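# Remove the slotted finished part and lay it down

## Task

Lift the finished part, recognisable by its milled slot, out of the fixture and set it down lying flat on the table, while both blanks stay clamped in their current places.

## Robot and tools

Robot: two arms. left_arm carries a five-finger left hand and right_arm a five-finger right hand (mirror images). Base poses in the scene frame: left_arm (+0.034, +0.289, -0.003) m, quat_wxyz (+1.000, 0, 0, -0.013); right_arm (-0.049, -0.287, +0.002) m, quat_wxyz (+1.000, 0, 0, +0.010). A post is fixed to the floor behind the arms. Loose objects may get brief pushes from outside.

Frames: the scene frame has its origin at table-top height halfway between the nominal bases, +z up, +x out over the table, left_arm toward +y (arm names are not image sides). Each arm reports its hand pose, velocities and targets in its own base frame. Offsets in a command are taken along the axes of that arm's current Hand target. Printed poses can be a few cm off, more at long reach.

Hand point: a point fixed to the palm, 0.05 m in front of it and 0.15 m out from the wrist face. Its +z runs along straight fingers, +y out of the palm, +x across the palm away from the thumb on the right hand, toward the thumb on the left hand. Straight fingertips extend 0.06-0.07 m past the point along +z, with their centre lines 0.06 m behind it along -y. A wrist bracket on the little-finger side reaches 0.10 m across the palm and can strike things.

Row layout (used by execute_actions and move): 28 numbers, each in [-1, 1], always the full row even if one arm moves. Order: left dx, dy, dz, rx, ry, rz; left little, ring, middle, index, thumb_bend, thumb_turn; left force_limit, speed; then the same 14 for the right arm. Pose numbers are offsets, not poses: they count from that arm's Hand target as it stood when the action or move began, in that target's own axes; 1.0 equals 0.6 m or 180 degrees; rx, ry, rz form a single rotation vector. All zeros for an arm's six pose numbers asks nothing new. Finger targets: +1 straight/open, -1 curled/closed; thumb_bend +1 straight, -1 fully bent; thumb_turn +1 beside the palm, -1 opposite the fingers. force_limit maps -1..+1 to about 0..10 N at the fingertip (0..15 N for the two thumb motors). speed rises linearly from almost nothing at -1 to full at +0.48 and stays full above; full travel takes 0.49 s. Hand numbers are never optional: to keep a hand unchanged, resend the eight numbers of its last executed row (before any, use its hand_measured six plus hand_force_limit and hand_speed).

execute_actions(actions, cameras): actions is a list of actions; each action is up to 15 rows, one per 1/30 s step, last row held to step 15. Every row in an action counts from that action's start pose, not from the previous row; a new action counts again from the updated Hand target, so repeating an offset keeps moving. An empty actions list returns camera images; otherwise ask with cameras (names: cam_high, cam_left_wrist, cam_right_wrist, or ["all"]). An unknown camera name voids the call.

move(target, speed, blend, blocking, cameras): target is one 28-number row or a list of up to 15 rows; all rows count from the same starting Hand targets. Straight-line paths, total capped at 10 s. speed in m/s (0.002 to 4.3, default 0.25; turns up to twice that in rad/s), one value or one per target. blend in m rounds corners in a list; 0 stops at each. blocking=false returns after about 0.5 s while the move continues. Paths do not avoid obstacles or the other arm; faster moves stray more and hit harder. The result adds a "move:" line: done, off_target, moving, held or fault, plus limits such as paced (pose clipped) or held (steps withheld).

wait(seconds, 0 to 3600): lets time run without new commands; a running move continues. stop(): brakes a running move. zoom_image(camera, region [x0, y0, x1, y1] pixels, at most 504x504): enlarges part of that camera's newest image. show_instructions(): shows the reference pages. finished_scene(scene=1): ends the scene irreversibly; the goal must hold with the robot gone.

Results: end_effector_position (m) and end_effector_quat_wxyz per arm; Hand target (last commanded pose after clipping; next offsets start here); joint positions, velocities (omitted when all within noise), joint torques (numbers 3 and 4 wrap at ±28 N m). hand_measured, hand_stopped_by (moving, target, force, stalled, fault) and hand_load_n (positive when the finger is pushed open) follow the motor order above. A vanished grip shows as load dropping near 0. MOTOR HOT appears at 85 °C; at 100 °C that arm goes limp for 30-60 s.

Behaviour: each step the commanded orientation is clipped to 40 degrees from the measured one. Friction and gravity often leave the hand 1-3 cm (sometimes 5 cm) short, usually low; resend the remaining gap as an offset. Small rotations can shift the hand point noticeably. Arms blocked by contact keep pressing; command back past the hand point to release. Grip objects 0.035-0.065 m thick with the thumb turned in front; pinch light items between thumb tip and index pad. For gentle grips close with speed at -0.94 or lower. To squeeze harder, raise force_limit and send a more-closed target; to loosen, send a more-open one.

Avoid: dropping the part even a few mm, releasing it while moving, slams, hitting the fixture, post or blanks, disturbing the clamps, letting anything leave the table, arm-to-arm contact or closing one hand on the other, overloading fingers, and long stretched holds that heat motors.

Each tool is called by a JSON object that holds its "fn" and its "kwargs", one argument or row to a line.

Reference images:

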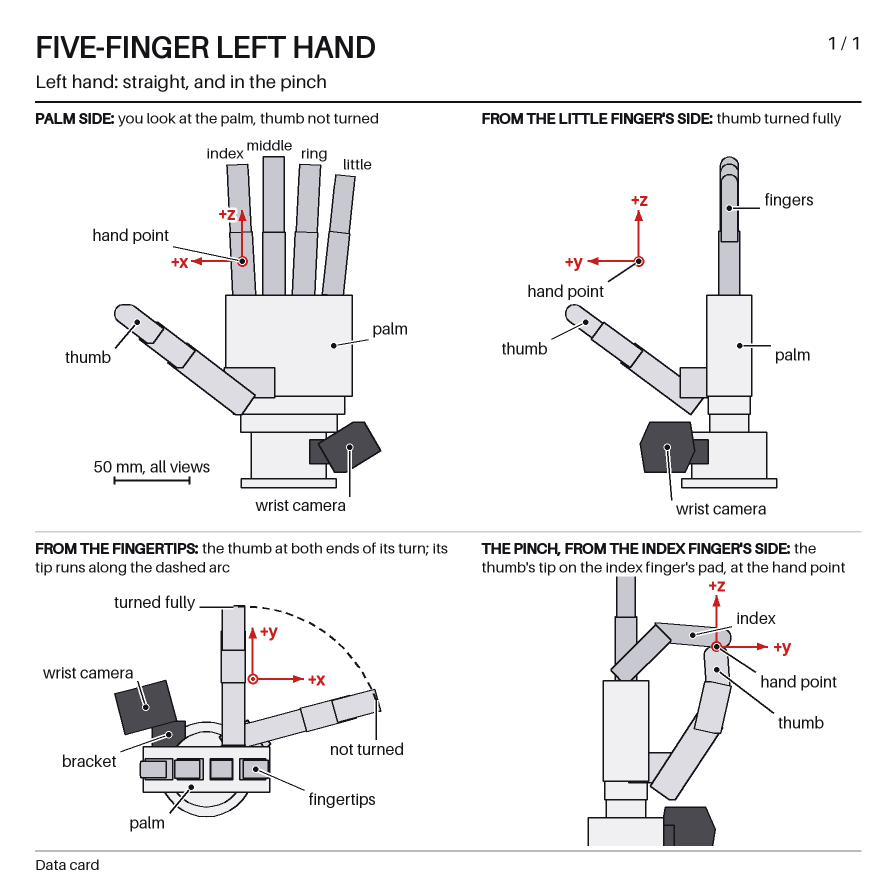

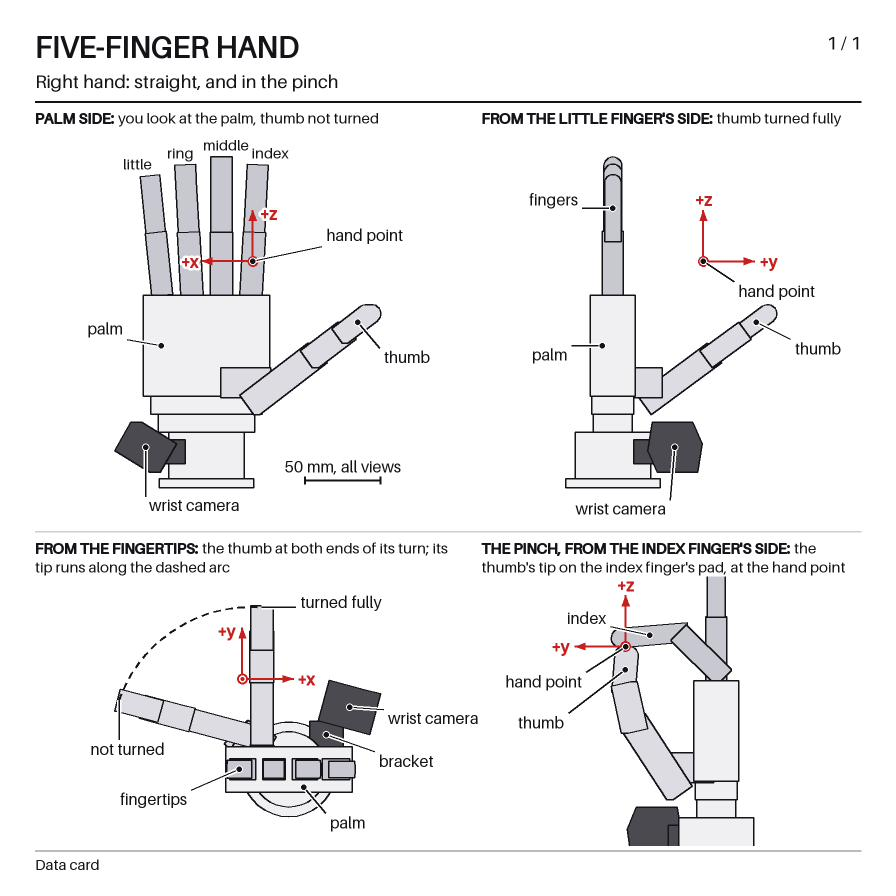

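## Session

{"fn": "execute_actions", "kwargs": {
  "actions": []
}}

Scene clock: 0.00 s.
left_arm: end_effector_position=(+0.2813, +0.0996, +0.2552) hand_measured=(+1.000, +1.000, +1.000, +1.000, +1.000, +1.000) hand_load_n=(+0.0, +0.0, +0.0, +0.0, +0.5, +0.0) hand_stopped_by=(target, target, target, target, target, target) hand_force_limit=0.00 hand_speed=-0.80 end_effector_quat_wxyz=(+0.151, +0.897, +0.212, +0.357) | right_arm: end_effector_position=(+0.4324, +0.1903, +0.2258) hand_measured=(+1.000, +1.000, +1.000, +1.000, +1.000, +1.000) hand_load_n=(+0.0, +0.0, +0.0, +0.0, +0.0, +0.0) hand_stopped_by=(target, target, target, target, target, target) hand_force_limit=0.00 hand_speed=-0.80 end_effector_quat_wxyz=(-0.046, -0.055, +0.996, -0.047)
Joint positions: left_arm=[0.979 0.722 0.681 -1.133 0.709 -1.205] | right_arm=[0.333 1.537 1.508 -1.657 0.065 1.798]
Joint velocities: within noise
Joint torques (N m): no reading
Heat: left arm: hottest shoulder 33 °C; right arm: hottest shoulder 32 °C.
Hand target: left_arm +0.2833, +0.1027, +0.2640; +0.144, +0.896, +0.208, +0.363 | right_arm +0.4377, +0.1922, +0.2326; -0.038, -0.054, +0.997, -0.045

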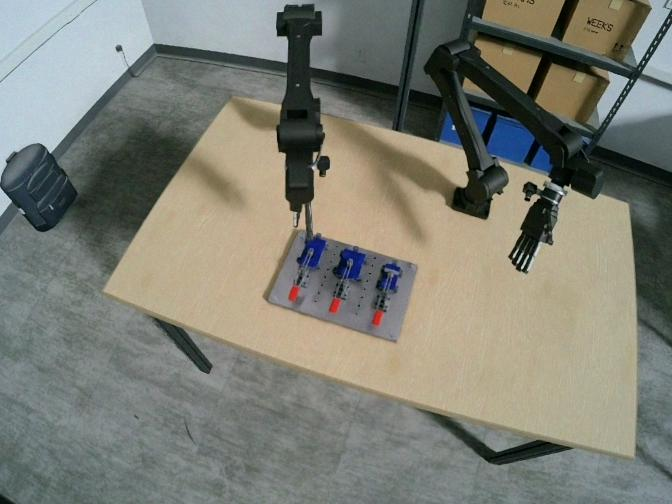

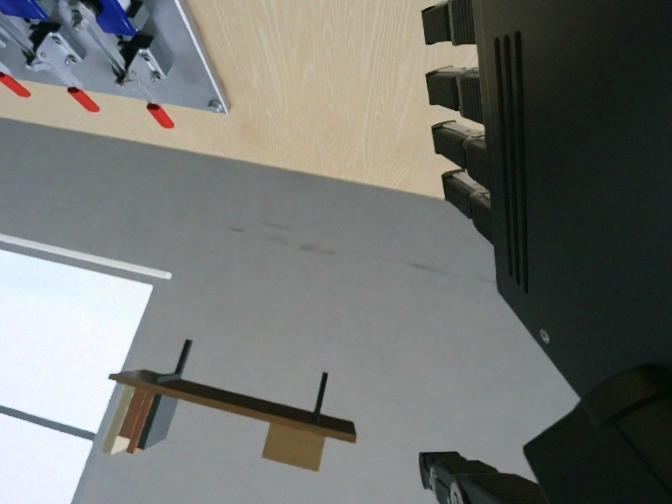

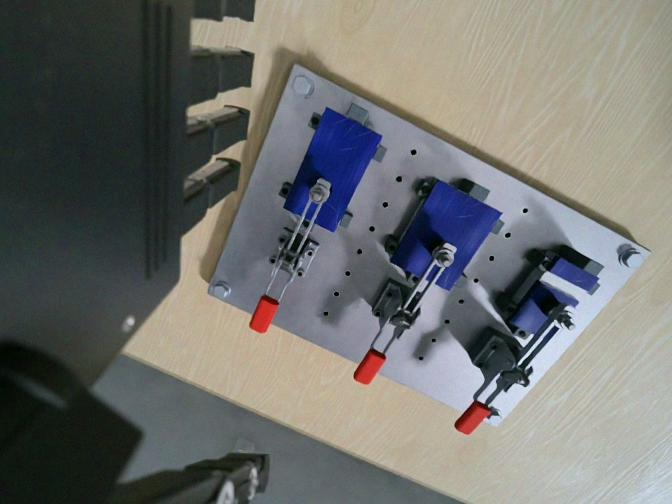

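{"fn": "zoom_image", "kwargs": {
  "camera": "cam_high",
  "region": [250, 210, 440, 350]
}}

{"fn": "zoom_image", "kwargs": {
  "camera": "cam_right_wrist",
  "region": [190, 50, 672, 450]
}}

{"fn": "zoom_image", "kwargs": {
  "camera": "cam_right_wrist",
  "region": [430, 220, 650, 450]
}}

Scaled by 2.653 from the camera's image (finer frame: 960x720).

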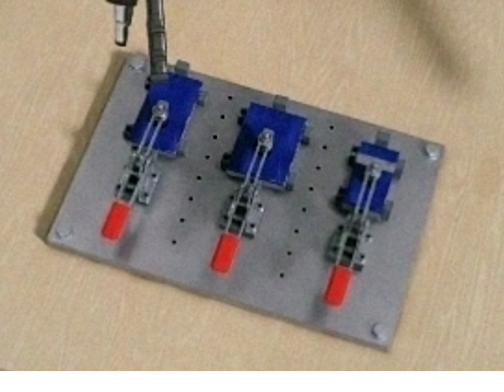

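Scaled by 1.046 from the camera's image (finer frame: 960x720).

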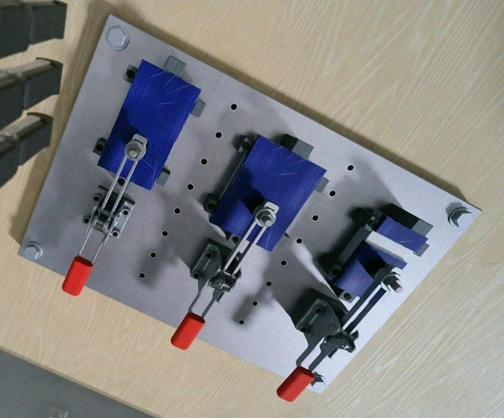

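Scaled by 2.191 from the camera's image (finer frame: 960x720).

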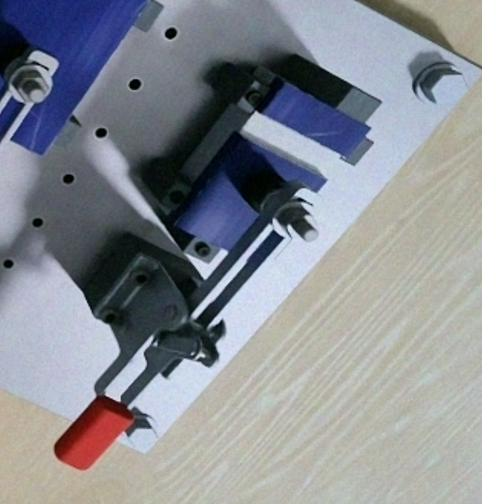

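{"fn": "zoom_image", "kwargs": {
  "camera": "cam_left_wrist",
  "region": [0, 0, 240, 180]
}}

{"fn": "zoom_image", "kwargs": {
  "camera": "cam_high",
  "region": [350, 240, 430, 350]
}}

Scaled by 2.100 from the camera's image (finer frame: 960x720).

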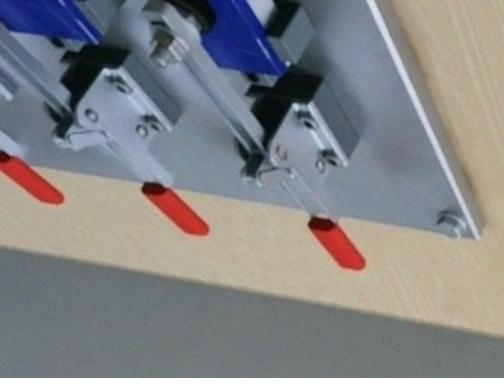

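Scaled by 4.582 from the camera's image (finer frame: 960x720).

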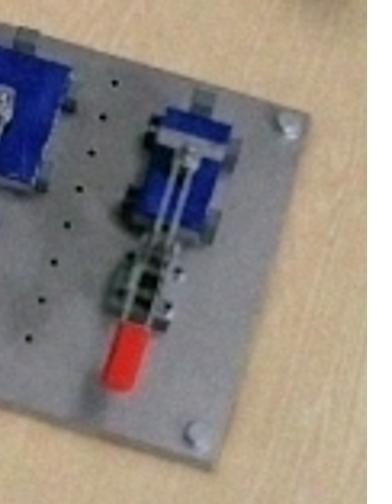

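{"fn": "move", "kwargs": {
  "target": [0,0,0,0,0,0,1,1,1,1,1,1,0,-0.8,0,0.22,0,0,0,0,1,1,1,1,1,1,0,-0.8],
  "speed": 0.15,
  "cameras": ["all"]
}}

Scene clock: 7.70 s.
left_arm: end_effector_position=(+0.2813, +0.0996, +0.2552) hand_measured=(+1.000, +1.000, +1.000, +1.000, +1.000, +1.000) hand_load_n=(+0.0, +0.0, +0.0, +0.0, +0.0, +0.0) hand_stopped_by=(target, target, target, target, target, target) hand_force_limit=0.00 hand_speed=-0.80 end_effector_quat_wxyz=(+0.151, +0.897, +0.212, +0.357) | right_arm: end_effector_position=(+0.4128, +0.3168, +0.2113) hand_measured=(+1.000, +1.000, +1.000, +1.000, +1.000, +1.000) hand_load_n=(+0.0, +0.0, +0.0, +0.0, +0.0, +0.0) hand_stopped_by=(target, target, target, target, target, target) hand_force_limit=0.00 hand_speed=-0.80 end_effector_quat_wxyz=(-0.047, -0.059, +0.996, -0.050)
Joint positions: left_arm=[0.979 0.722 0.681 -1.133 0.709 -1.205] | right_arm=[0.594 1.648 1.603 -1.657 0.038 2.049]
Joint torques (N m): left_arm=[-0.44 -1.44 10.78 0.69 0.44 -0.09] | right_arm=[-0.26 -12.69 11.37 -0.36 -0.07 0.06]
Heat: left arm: hottest shoulder 32 °C; right arm: hottest shoulder 32 °C.
Hand target: left_arm +0.2833, +0.1027, +0.2640; +0.144, +0.896, +0.208, +0.363 | right_arm +0.4229, +0.3229, +0.2213; -0.038, -0.054, +0.997, -0.045
Off the commanded pose: left_arm 0.010 m, 1 deg | right_arm 0.016 m, 1 deg.
move: off_target (right_arm)

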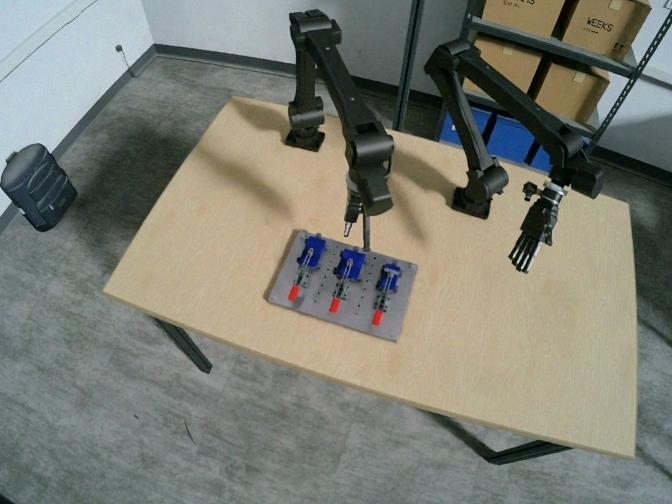

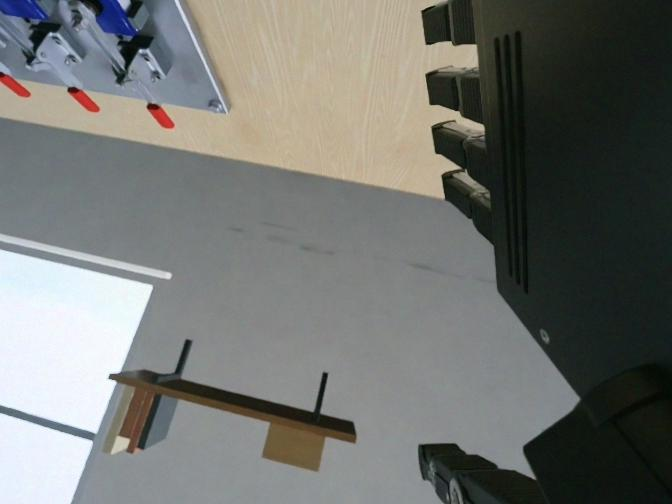

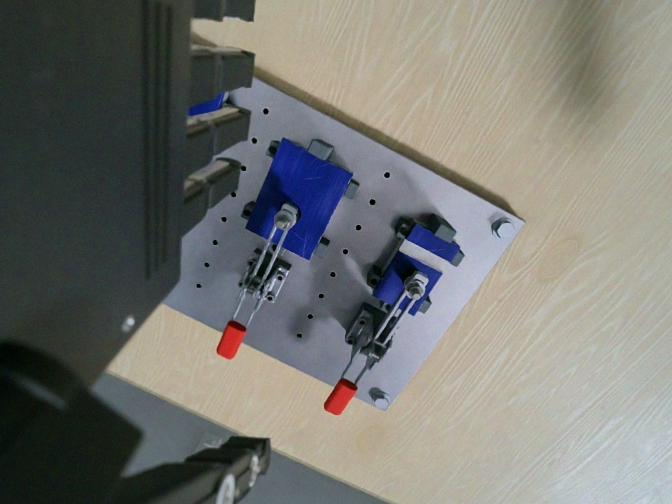

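{"fn": "zoom_image", "kwargs": {
  "camera": "cam_right_wrist",
  "region": [310, 200, 530, 420]
}}

{"fn": "zoom_image", "kwargs": {
  "camera": "cam_high",
  "region": [350, 240, 430, 350]
}}

Scaled by 2.291 from the camera's image (finer frame: 960x720).

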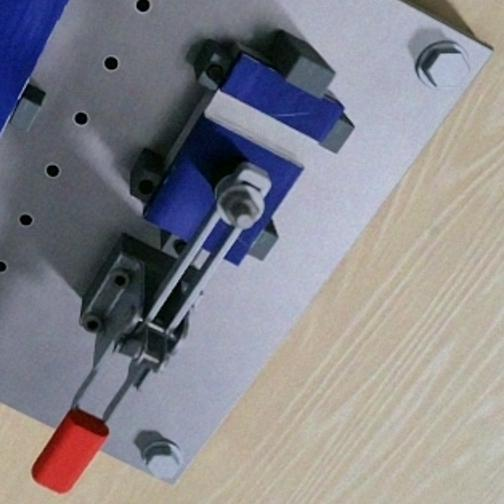

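Scaled by 4.582 from the camera's image (finer frame: 960x720).

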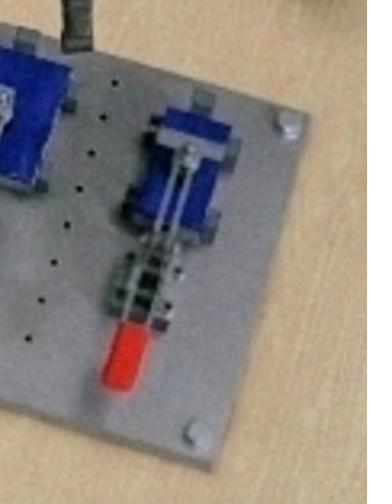

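{"fn": "zoom_image", "kwargs": {
  "camera": "cam_right_wrist",
  "region": [100, 0, 340, 240]
}}

{"fn": "zoom_image", "kwargs": {
  "camera": "cam_right_wrist",
  "region": [100, 380, 300, 504]
}}

Scaled by 2.100 from the camera's image (finer frame: 960x720).

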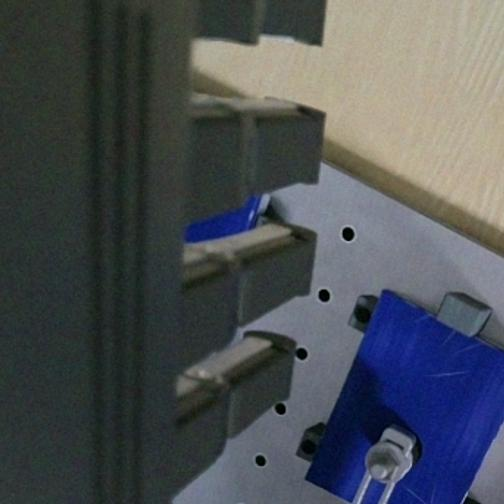

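Scaled by 2.520 from the camera's image (finer frame: 960x720).

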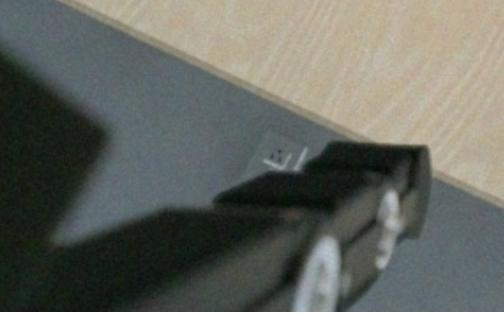

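{"fn": "move", "kwargs": {
  "target": [0.0442,0.3118,0.4147,-0.120,-0.2776,0.6045,1,1,1,1,1,1,0,-0.8,0,-0.2,0,0,0,0,1,1,1,1,1,1,0,-0.8],
  "speed": 0.2,
  "cameras": ["all"]
}}

Scene clock: 26.50 s.
left_arm: end_effector_position=(+0.5169, -0.0702, +0.1831) hand_measured=(+1.000, +1.000, +1.000, +1.000, +1.000, +1.000) hand_load_n=(+0.0, +0.0, +0.0, +0.0, +0.0, +0.0) hand_stopped_by=(target, target, target, target, target, target) hand_force_limit=0.00 hand_speed=-0.80 end_effector_quat_wxyz=(+0.002, +0.715, -0.699, -0.001) | right_arm: end_effector_position=(+0.4363, +0.2093, +0.2269) hand_measured=(+1.000, +1.000, +1.000, +1.000, +1.000, +1.000) hand_load_n=(+0.0, +0.0, +0.0, +0.0, -0.5, +0.0) hand_stopped_by=(target, target, target, target, target, target) hand_force_limit=0.00 hand_speed=-0.80 end_effector_quat_wxyz=(-0.043, -0.055, +0.997, -0.046)
Joint positions: left_arm=[-0.064 1.868 1.81 -1.518 0.002 -0.086] | right_arm=[0.369 1.559 1.535 -1.657 0.06 1.833]
Joint torques (N m): left_arm=[-0.67 -20.42 11.92 -0.62 -0.21 0.13] | right_arm=[-0.91 -13.45 8.14 0.03 0.07 -0.14]
Heat: left arm: hottest shoulder 32 °C; right arm: hottest shoulder 32 °C.
Hand target: left_arm +0.5280, -0.0741, +0.1835; +0.000, +0.708, -0.706, +0.000 | right_arm +0.4362, +0.2041, +0.2314; -0.038, -0.054, +0.997, -0.045
Off the commanded pose: left_arm 0.012 m, 1 deg | right_arm 0.007 m, 1 deg.
move: off_target (left_arm)

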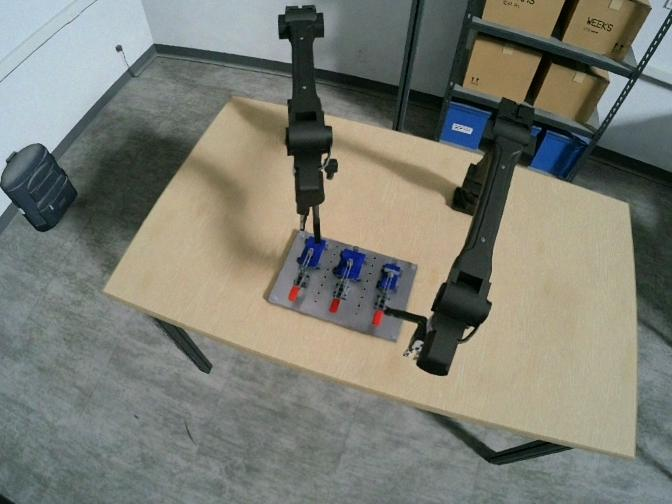

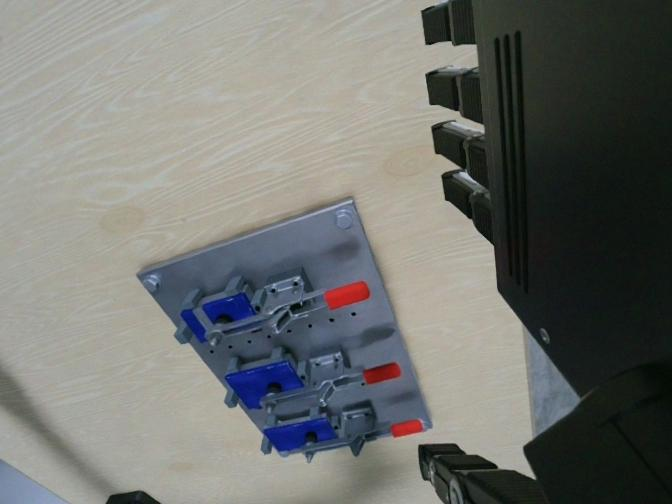

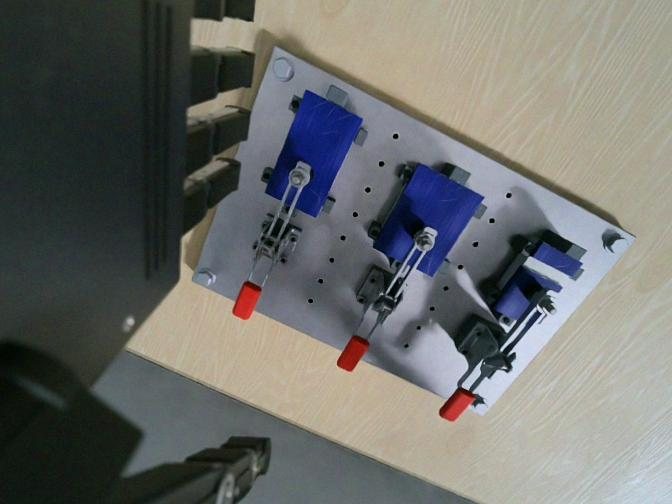

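{"fn": "zoom_image", "kwargs": {
  "camera": "cam_left_wrist",
  "region": [130, 190, 440, 470]
}}

{"fn": "zoom_image", "kwargs": {
  "camera": "cam_left_wrist",
  "region": [160, 240, 400, 400]
}}

Scaled by 1.626 from the camera's image (finer frame: 960x720).

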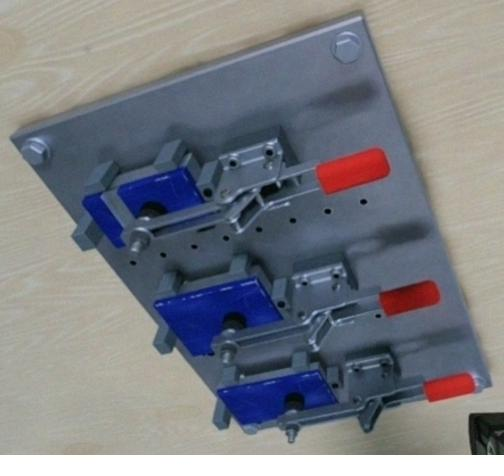

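Scaled by 2.100 from the camera's image (finer frame: 960x720).

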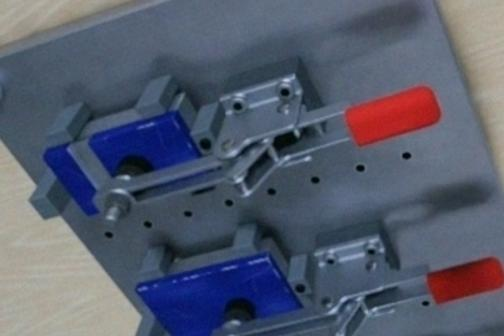

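{"fn": "zoom_image", "kwargs": {
  "camera": "cam_left_wrist",
  "region": [380, 0, 580, 250]
}}

{"fn": "zoom_image", "kwargs": {
  "camera": "cam_left_wrist",
  "region": [380, 380, 580, 504]
}}

Scaled by 2.016 from the camera's image (finer frame: 960x720).

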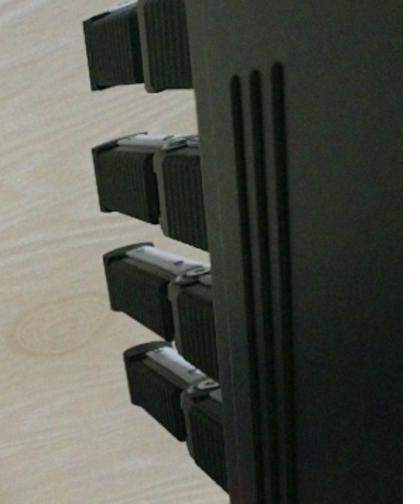

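Scaled by 2.520 from the camera's image (finer frame: 960x720).

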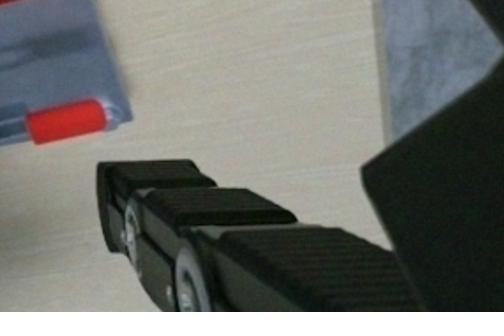

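{"fn": "move", "kwargs": {
  "target": [0.0917,-0.1183,0.10,0,0,0,0,0,0,0,1,1,0,-0.3,0,0,0,0,0,0,1,1,1,1,1,1,0,-0.8],
  "speed": 0.15,
  "cameras": ["all"]
}}

Scene clock: 29.93 s.
left_arm: end_effector_position=(+0.5885, -0.1217, +0.1260) hand_measured=(+0.000, +0.000, +0.000, +0.000, +1.000, +1.000) hand_load_n=(+0.0, +0.0, +0.0, +0.0, +0.0, +0.5) hand_stopped_by=(target, target, target, target, target, target) hand_force_limit=0.00 hand_speed=-0.30 end_effector_quat_wxyz=(+0.003, +0.707, -0.707, -0.002) | right_arm: end_effector_position=(+0.4363, +0.2093, +0.2269) hand_measured=(+1.000, +1.000, +1.000, +1.000, +1.000, +1.000) hand_load_n=(+0.0, +0.0, +0.0, +0.0, -0.5, +0.0) hand_stopped_by=(target, target, target, target, target, target) hand_force_limit=0.00 hand_speed=-0.80 end_effector_quat_wxyz=(-0.043, -0.055, +0.997, -0.046)
Joint positions: left_arm=[-0.138 2.115 2.048 -1.511 0.002 -0.137] | right_arm=[0.369 1.559 1.535 -1.657 0.06 1.833]
Joint torques (N m): left_arm=[0.03 -24.29 11.81 -0.36 -0.14 -0.17] | right_arm=[-0.97 -13.45 8.12 0.02 0.07 -0.13]
Heat: left arm: hottest shoulder 32 °C; right arm: hottest shoulder 32 °C.
Hand target: left_arm +0.5991, -0.1292, +0.1237; +0.000, +0.708, -0.707, +0.001 | right_arm +0.4362, +0.2041, +0.2314; -0.038, -0.054, +0.997, -0.045
Off the commanded pose: left_arm 0.013 m, 0 deg | right_arm 0.007 m, 1 deg.
move: off_target (left_arm)

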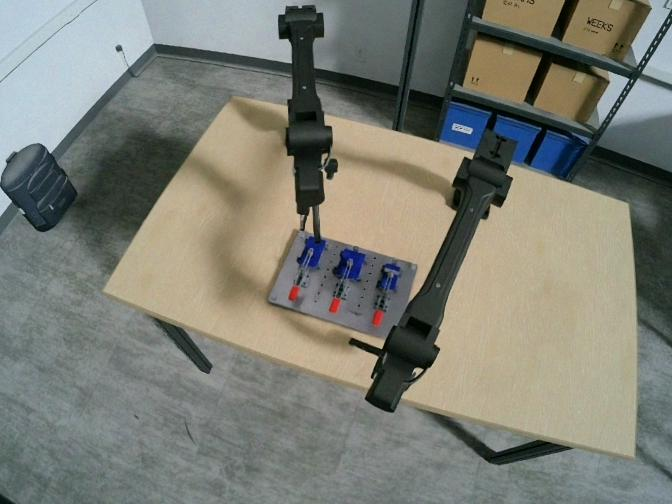

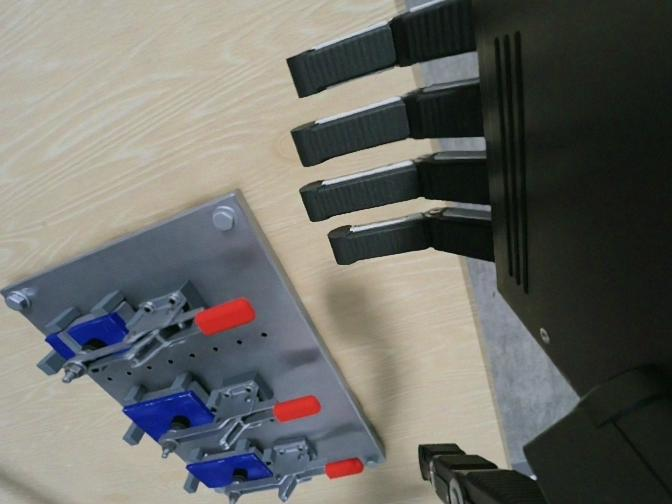

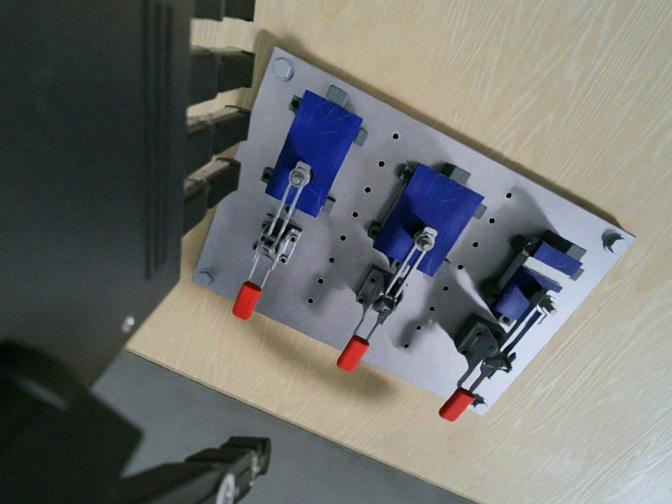

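{"fn": "move", "kwargs": {
  "target": [0.0708,0.03,0.0667,0,0,-0.0278,-0.5,-0.5,0,0,1,0.3,0,-0.3,0,0,0,0,0,0,1,1,1,1,1,1,0,-0.8],
  "speed": 0.08,
  "cameras": ["all"]
}}

Scene clock: 35.30 s.
left_arm: end_effector_position=(+0.5817, -0.1660, +0.0872) hand_measured=(-0.500, -0.500, +0.000, +0.000, +1.000, +0.300) hand_load_n=(+0.0, +0.0, +0.0, +0.0, +0.0, +0.0) hand_stopped_by=(target, target, target, target, target, target) hand_force_limit=0.00 hand_speed=-0.30 end_effector_quat_wxyz=(+0.001, +0.737, -0.676, +0.000) | right_arm: end_effector_position=(+0.4363, +0.2093, +0.2269) hand_measured=(+1.000, +1.000, +1.000, +1.000, +1.000, +1.000) hand_load_n=(+0.0, +0.0, +0.0, +0.0, +0.0, +0.0) hand_stopped_by=(target, target, target, target, target, target) hand_force_limit=0.00 hand_speed=-0.80 end_effector_quat_wxyz=(-0.043, -0.055, +0.997, -0.046)
Joint positions: left_arm=[-0.2 2.115 1.947 -1.404 0.002 -0.286] | right_arm=[0.369 1.559 1.535 -1.657 0.06 1.833]
Joint torques (N m): left_arm=[-0.67 -26.17 7.82 0.38 -0.16 -0.18] | right_arm=[-0.91 -13.51 8.14 0.01 0.07 -0.13]
Heat: left arm: hottest shoulder 32 °C; right arm: hottest shoulder 32 °C.
Hand target: left_arm +0.5812, -0.1718, +0.0838; +0.000, +0.738, -0.675, +0.001 | right_arm +0.4362, +0.2041, +0.2314; -0.038, -0.054, +0.997, -0.045
Off the commanded pose: left_arm 0.007 m, 0 deg | right_arm 0.007 m, 1 deg.
move: done

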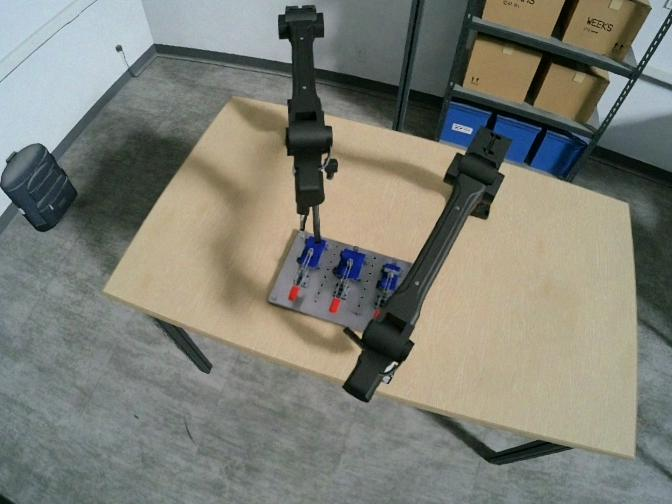

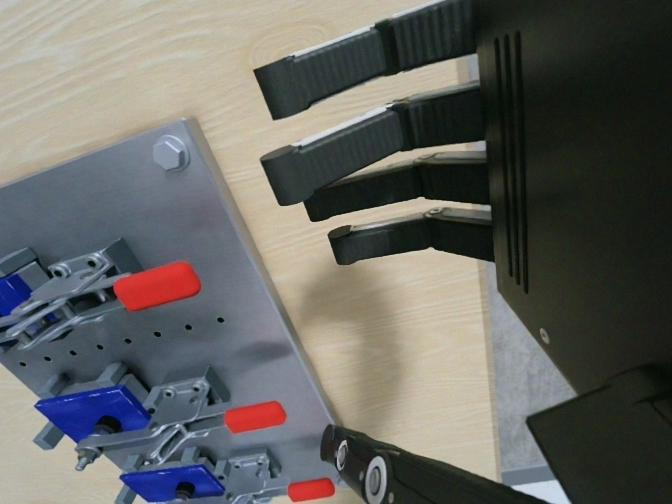

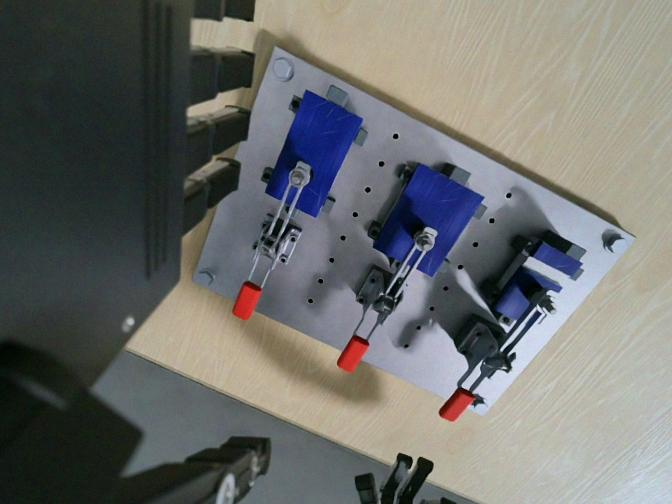

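{"fn": "move", "kwargs": {
  "target": [
    [0,0,0.0225,0,0,0,-0.5,-0.5,0,0,1,0.3,0,-0.3,0,0,0,0,0,0,1,1,1,1,1,1,0,-0.8],
    [0,0.07,0.0225,0,0,0,-0.5,-0.5,0,0,1,0.3,0,-0.3,0,0,0,0,0,0,1,1,1,1,1,1,0,-0.8]
  ],
  "speed": 0.05,
  "cameras": ["all"]
}}

Scene clock: 40.13 s.
left_arm: end_effector_position=(+0.5408, -0.1680, +0.0679) hand_measured=(-0.500, -0.500, +0.000, +0.000, +1.000, +0.300) hand_load_n=(+0.0, +0.0, +0.0, +0.0, +0.0, +0.0) hand_stopped_by=(target, target, target, target, target, target) hand_force_limit=0.00 hand_speed=-0.30 end_effector_quat_wxyz=(+0.004, +0.738, -0.675, -0.005) | right_arm: end_effector_position=(+0.4363, +0.2093, +0.2269) hand_measured=(+1.000, +1.000, +1.000, +1.000, +1.000, +1.000) hand_load_n=(+0.0, +0.0, +0.0, +0.0, +0.0, +0.0) hand_stopped_by=(target, target, target, target, target, target) hand_force_limit=0.00 hand_speed=-0.80 end_effector_quat_wxyz=(-0.043, -0.055, +0.997, -0.046)
Joint positions: left_arm=[-0.216 2.023 1.742 -1.301 0.002 -0.306] | right_arm=[0.369 1.559 1.535 -1.657 0.06 1.833]
Joint torques (N m): left_arm=[-1.38 -25.52 7.5 0.17 -0.15 -0.23] | right_arm=[-0.97 -13.45 8.13 0.03 0.07 -0.13]
Heat: left arm: hottest shoulder 33 °C; right arm: hottest shoulder 32 °C.
Hand target: left_arm +0.5392, -0.1755, +0.0701; +0.000, +0.738, -0.675, +0.000 | right_arm +0.4362, +0.2041, +0.2314; -0.038, -0.054, +0.997, -0.045
Off the commanded pose: left_arm 0.008 m, 1 deg | right_arm 0.007 m, 1 deg.
move: done

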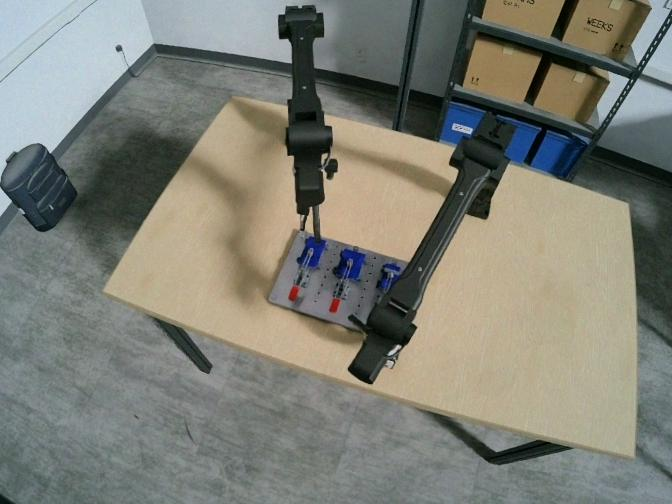

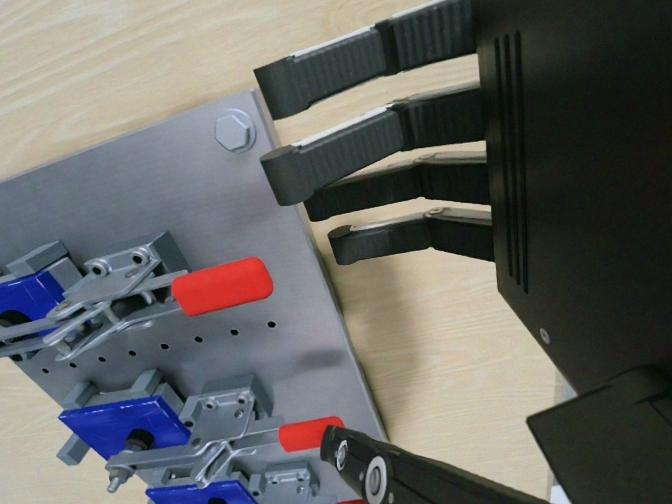

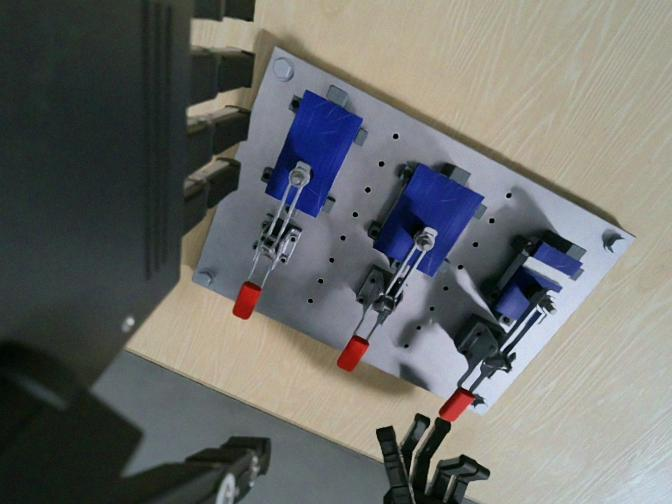

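{"fn": "zoom_image", "kwargs": {
  "camera": "cam_right_wrist",
  "region": [340, 340, 540, 504]
}}

{"fn": "zoom_image", "kwargs": {
  "camera": "cam_left_wrist",
  "region": [150, 180, 400, 400]
}}

Scaled by 2.520 from the camera's image (finer frame: 960x720).

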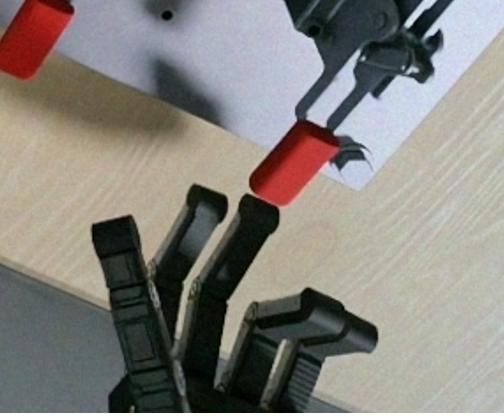

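Scaled by 2.016 from the camera's image (finer frame: 960x720).

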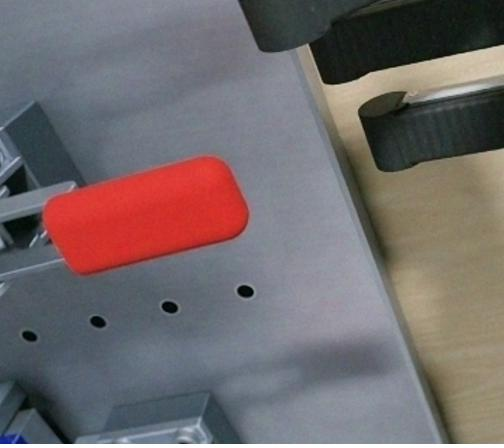

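{"fn": "move", "kwargs": {
  "target": [0,0,0,0,0,0,-0.5,-0.5,0,0,1,0.3,0,-0.3,0,0.13,0,0,0,0,1,1,1,1,1,1,0,-0.8],
  "speed": 0.12,
  "cameras": ["all"]
}}

{"fn": "zoom_image", "kwargs": {
  "camera": "cam_right_wrist",
  "region": [260, 320, 460, 504]
}}

Scene clock: 43.87 s.
left_arm: end_effector_position=(+0.5409, -0.1680, +0.0679) hand_measured=(-0.500, -0.500, +0.000, +0.000, +1.000, +0.300) hand_load_n=(+0.0, +0.0, +0.0, +0.0, +0.0, +0.0) hand_stopped_by=(target, target, target, target, target, target) hand_force_limit=0.00 hand_speed=-0.30 end_effector_quat_wxyz=(+0.003, +0.738, -0.674, -0.004) | right_arm: end_effector_position=(+0.4172, +0.2745, +0.2140) hand_measured=(+1.000, +1.000, +1.000, +1.000, +1.000, +1.000) hand_load_n=(+0.0, +0.0, +0.0, +0.0, +0.0, +0.0) hand_stopped_by=(target, target, target, target, target, target) hand_force_limit=0.00 hand_speed=-0.80 end_effector_quat_wxyz=(-0.050, -0.058, +0.996, -0.051)
Joint positions: left_arm=[-0.216 2.023 1.742 -1.301 0.002 -0.306] | right_arm=[0.514 1.602 1.554 -1.657 0.047 1.972]
Joint torques (N m): left_arm=[-0.79 -25.99 7.61 0.25 -0.13 -0.14] | right_arm=[-0.03 -12.16 11.19 -0.13 -0.1 0.04]
Heat: left arm: hottest shoulder 33 °C; right arm: hottest shoulder 32 °C.
Hand target: left_arm +0.5393, -0.1755, +0.0701; +0.000, +0.738, -0.675, +0.000 | right_arm +0.4275, +0.2813, +0.2248; -0.038, -0.054, +0.997, -0.045
Off the commanded pose: left_arm 0.008 m, 1 deg | right_arm 0.016 m, 2 deg.
move: off_target (right_arm)

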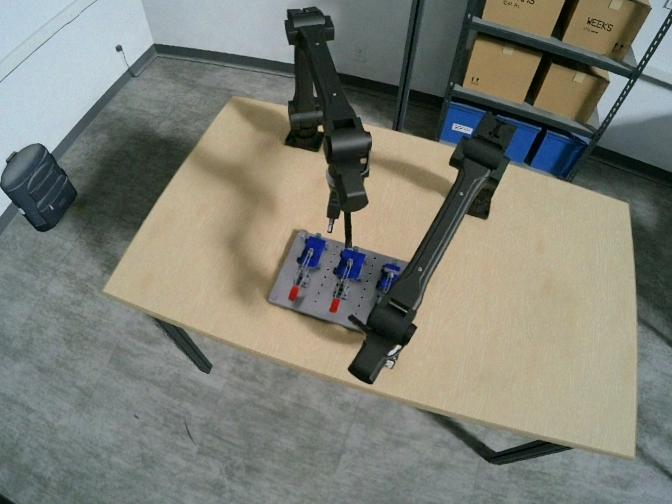

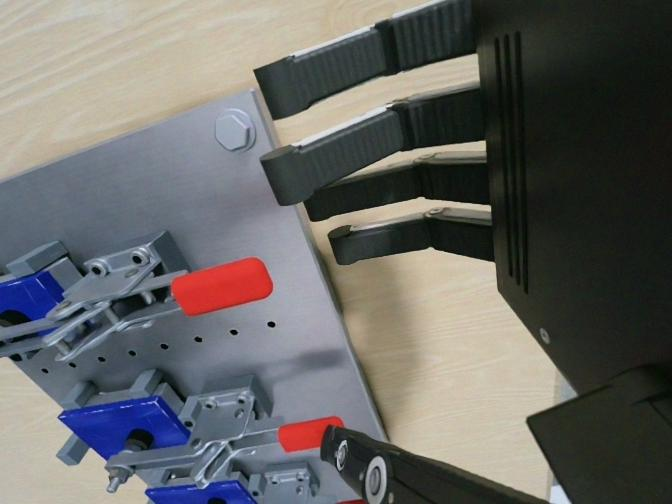

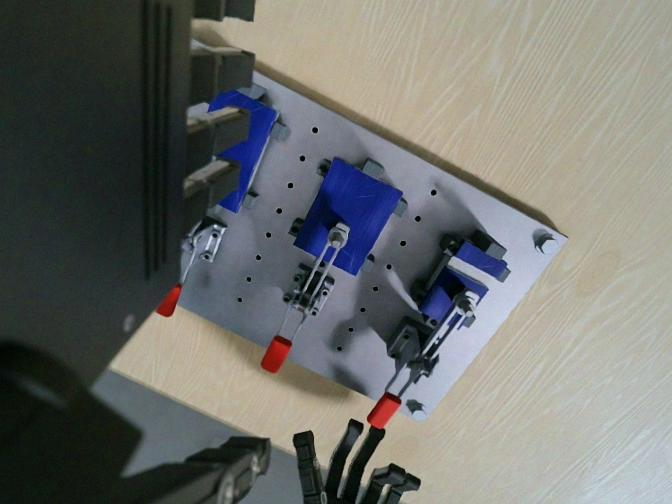

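Scaled by 2.520 from the camera's image (finer frame: 960x720).

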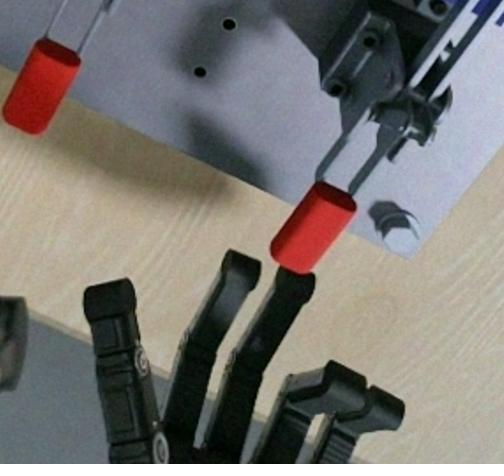

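{"fn": "move", "kwargs": {
  "target": [
    [-0.0117,0,0.0083,0,0,0,-0.5,-0.5,0,0,1,0.3,0,-0.3,0,0,0,0,0,0,1,1,1,1,1,1,0,-0.8],
    [-0.0117,0.055,0.0083,0,0,0,-0.5,-0.5,0,0,1,0.3,0,-0.3,0,0,0,0,0,0,1,1,1,1,1,1,0,-0.8]
  ],
  "speed": 0.04,
  "cameras": ["cam_left_wrist","cam_right_wrist"]
}}

{"fn": "zoom_image", "kwargs": {
  "camera": "cam_right_wrist",
  "region": [260, 320, 460, 504]
}}

{"fn": "zoom_image", "kwargs": {
  "camera": "cam_left_wrist",
  "region": [150, 180, 400, 400]
}}

Scene clock: 46.27 s.
left_arm: end_effector_position=(+0.5076, -0.1632, +0.0611) hand_measured=(-0.500, -0.500, +0.000, +0.000, +1.000, +0.300) hand_load_n=(+0.0, +0.0, +0.0, +0.0, +0.0, +0.0) hand_stopped_by=(target, target, target, target, target, target) hand_force_limit=0.00 hand_speed=-0.30 end_effector_quat_wxyz=(+0.004, +0.739, -0.674, -0.006) | right_arm: end_effector_position=(+0.4172, +0.2745, +0.2140) hand_measured=(+1.000, +1.000, +1.000, +1.000, +1.000, +1.000) hand_load_n=(+0.0, +0.0, +0.0, +0.0, +0.0, +0.0) hand_stopped_by=(target, target, target, target, target, target) hand_force_limit=0.00 hand_speed=-0.80 end_effector_quat_wxyz=(-0.050, -0.058, +0.996, -0.051)
Joint positions: left_arm=[-0.22 1.945 1.599 -1.24 0.002 -0.312] | right_arm=[0.514 1.602 1.554 -1.657 0.047 1.972]
Joint torques (N m): left_arm=[-0.56 -24.29 7.36 0.09 -0.12 -0.29] | right_arm=[-0.09 -12.22 11.21 -0.14 -0.09 0.05]
Heat: left arm: hottest shoulder 34 °C; right arm: hottest shoulder 32 °C.
Hand target: left_arm +0.5058, -0.1714, +0.0652; +0.000, +0.738, -0.675, +0.000 | right_arm +0.4275, +0.2813, +0.2248; -0.038, -0.054, +0.997, -0.045
Off the commanded pose: left_arm 0.009 m, 1 deg | right_arm 0.016 m, 2 deg.
move: done

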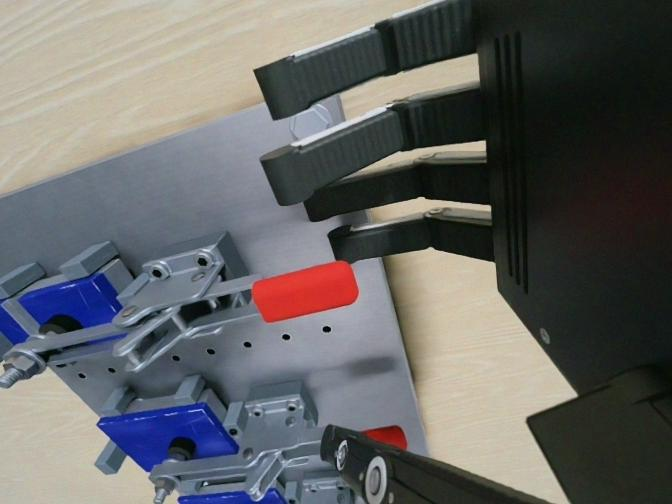

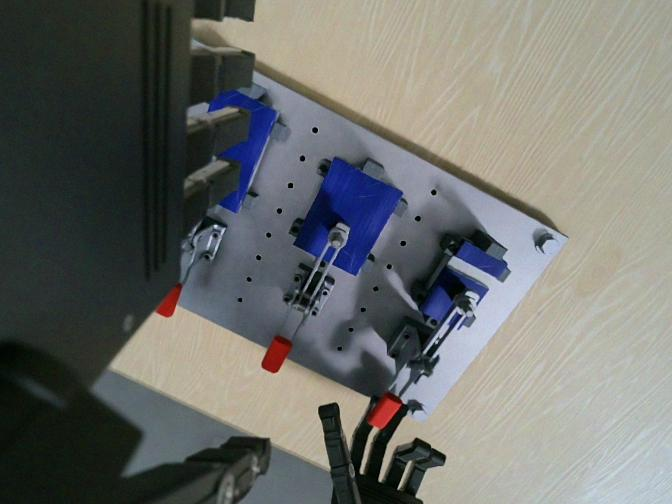

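Scaled by 2.520 from the camera's image (finer frame: 960x720).

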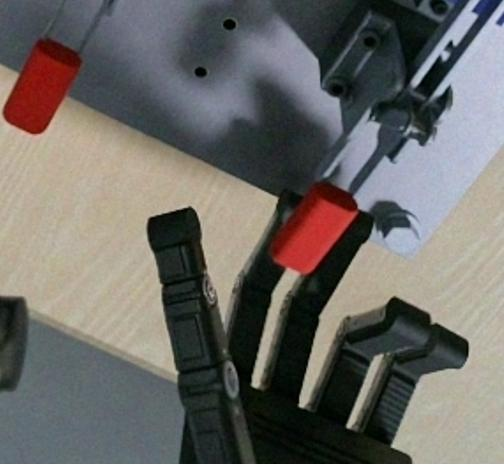

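Scaled by 2.016 from the camera's image (finer frame: 960x720).

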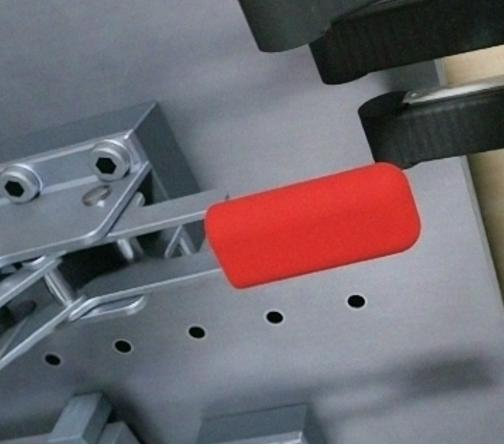

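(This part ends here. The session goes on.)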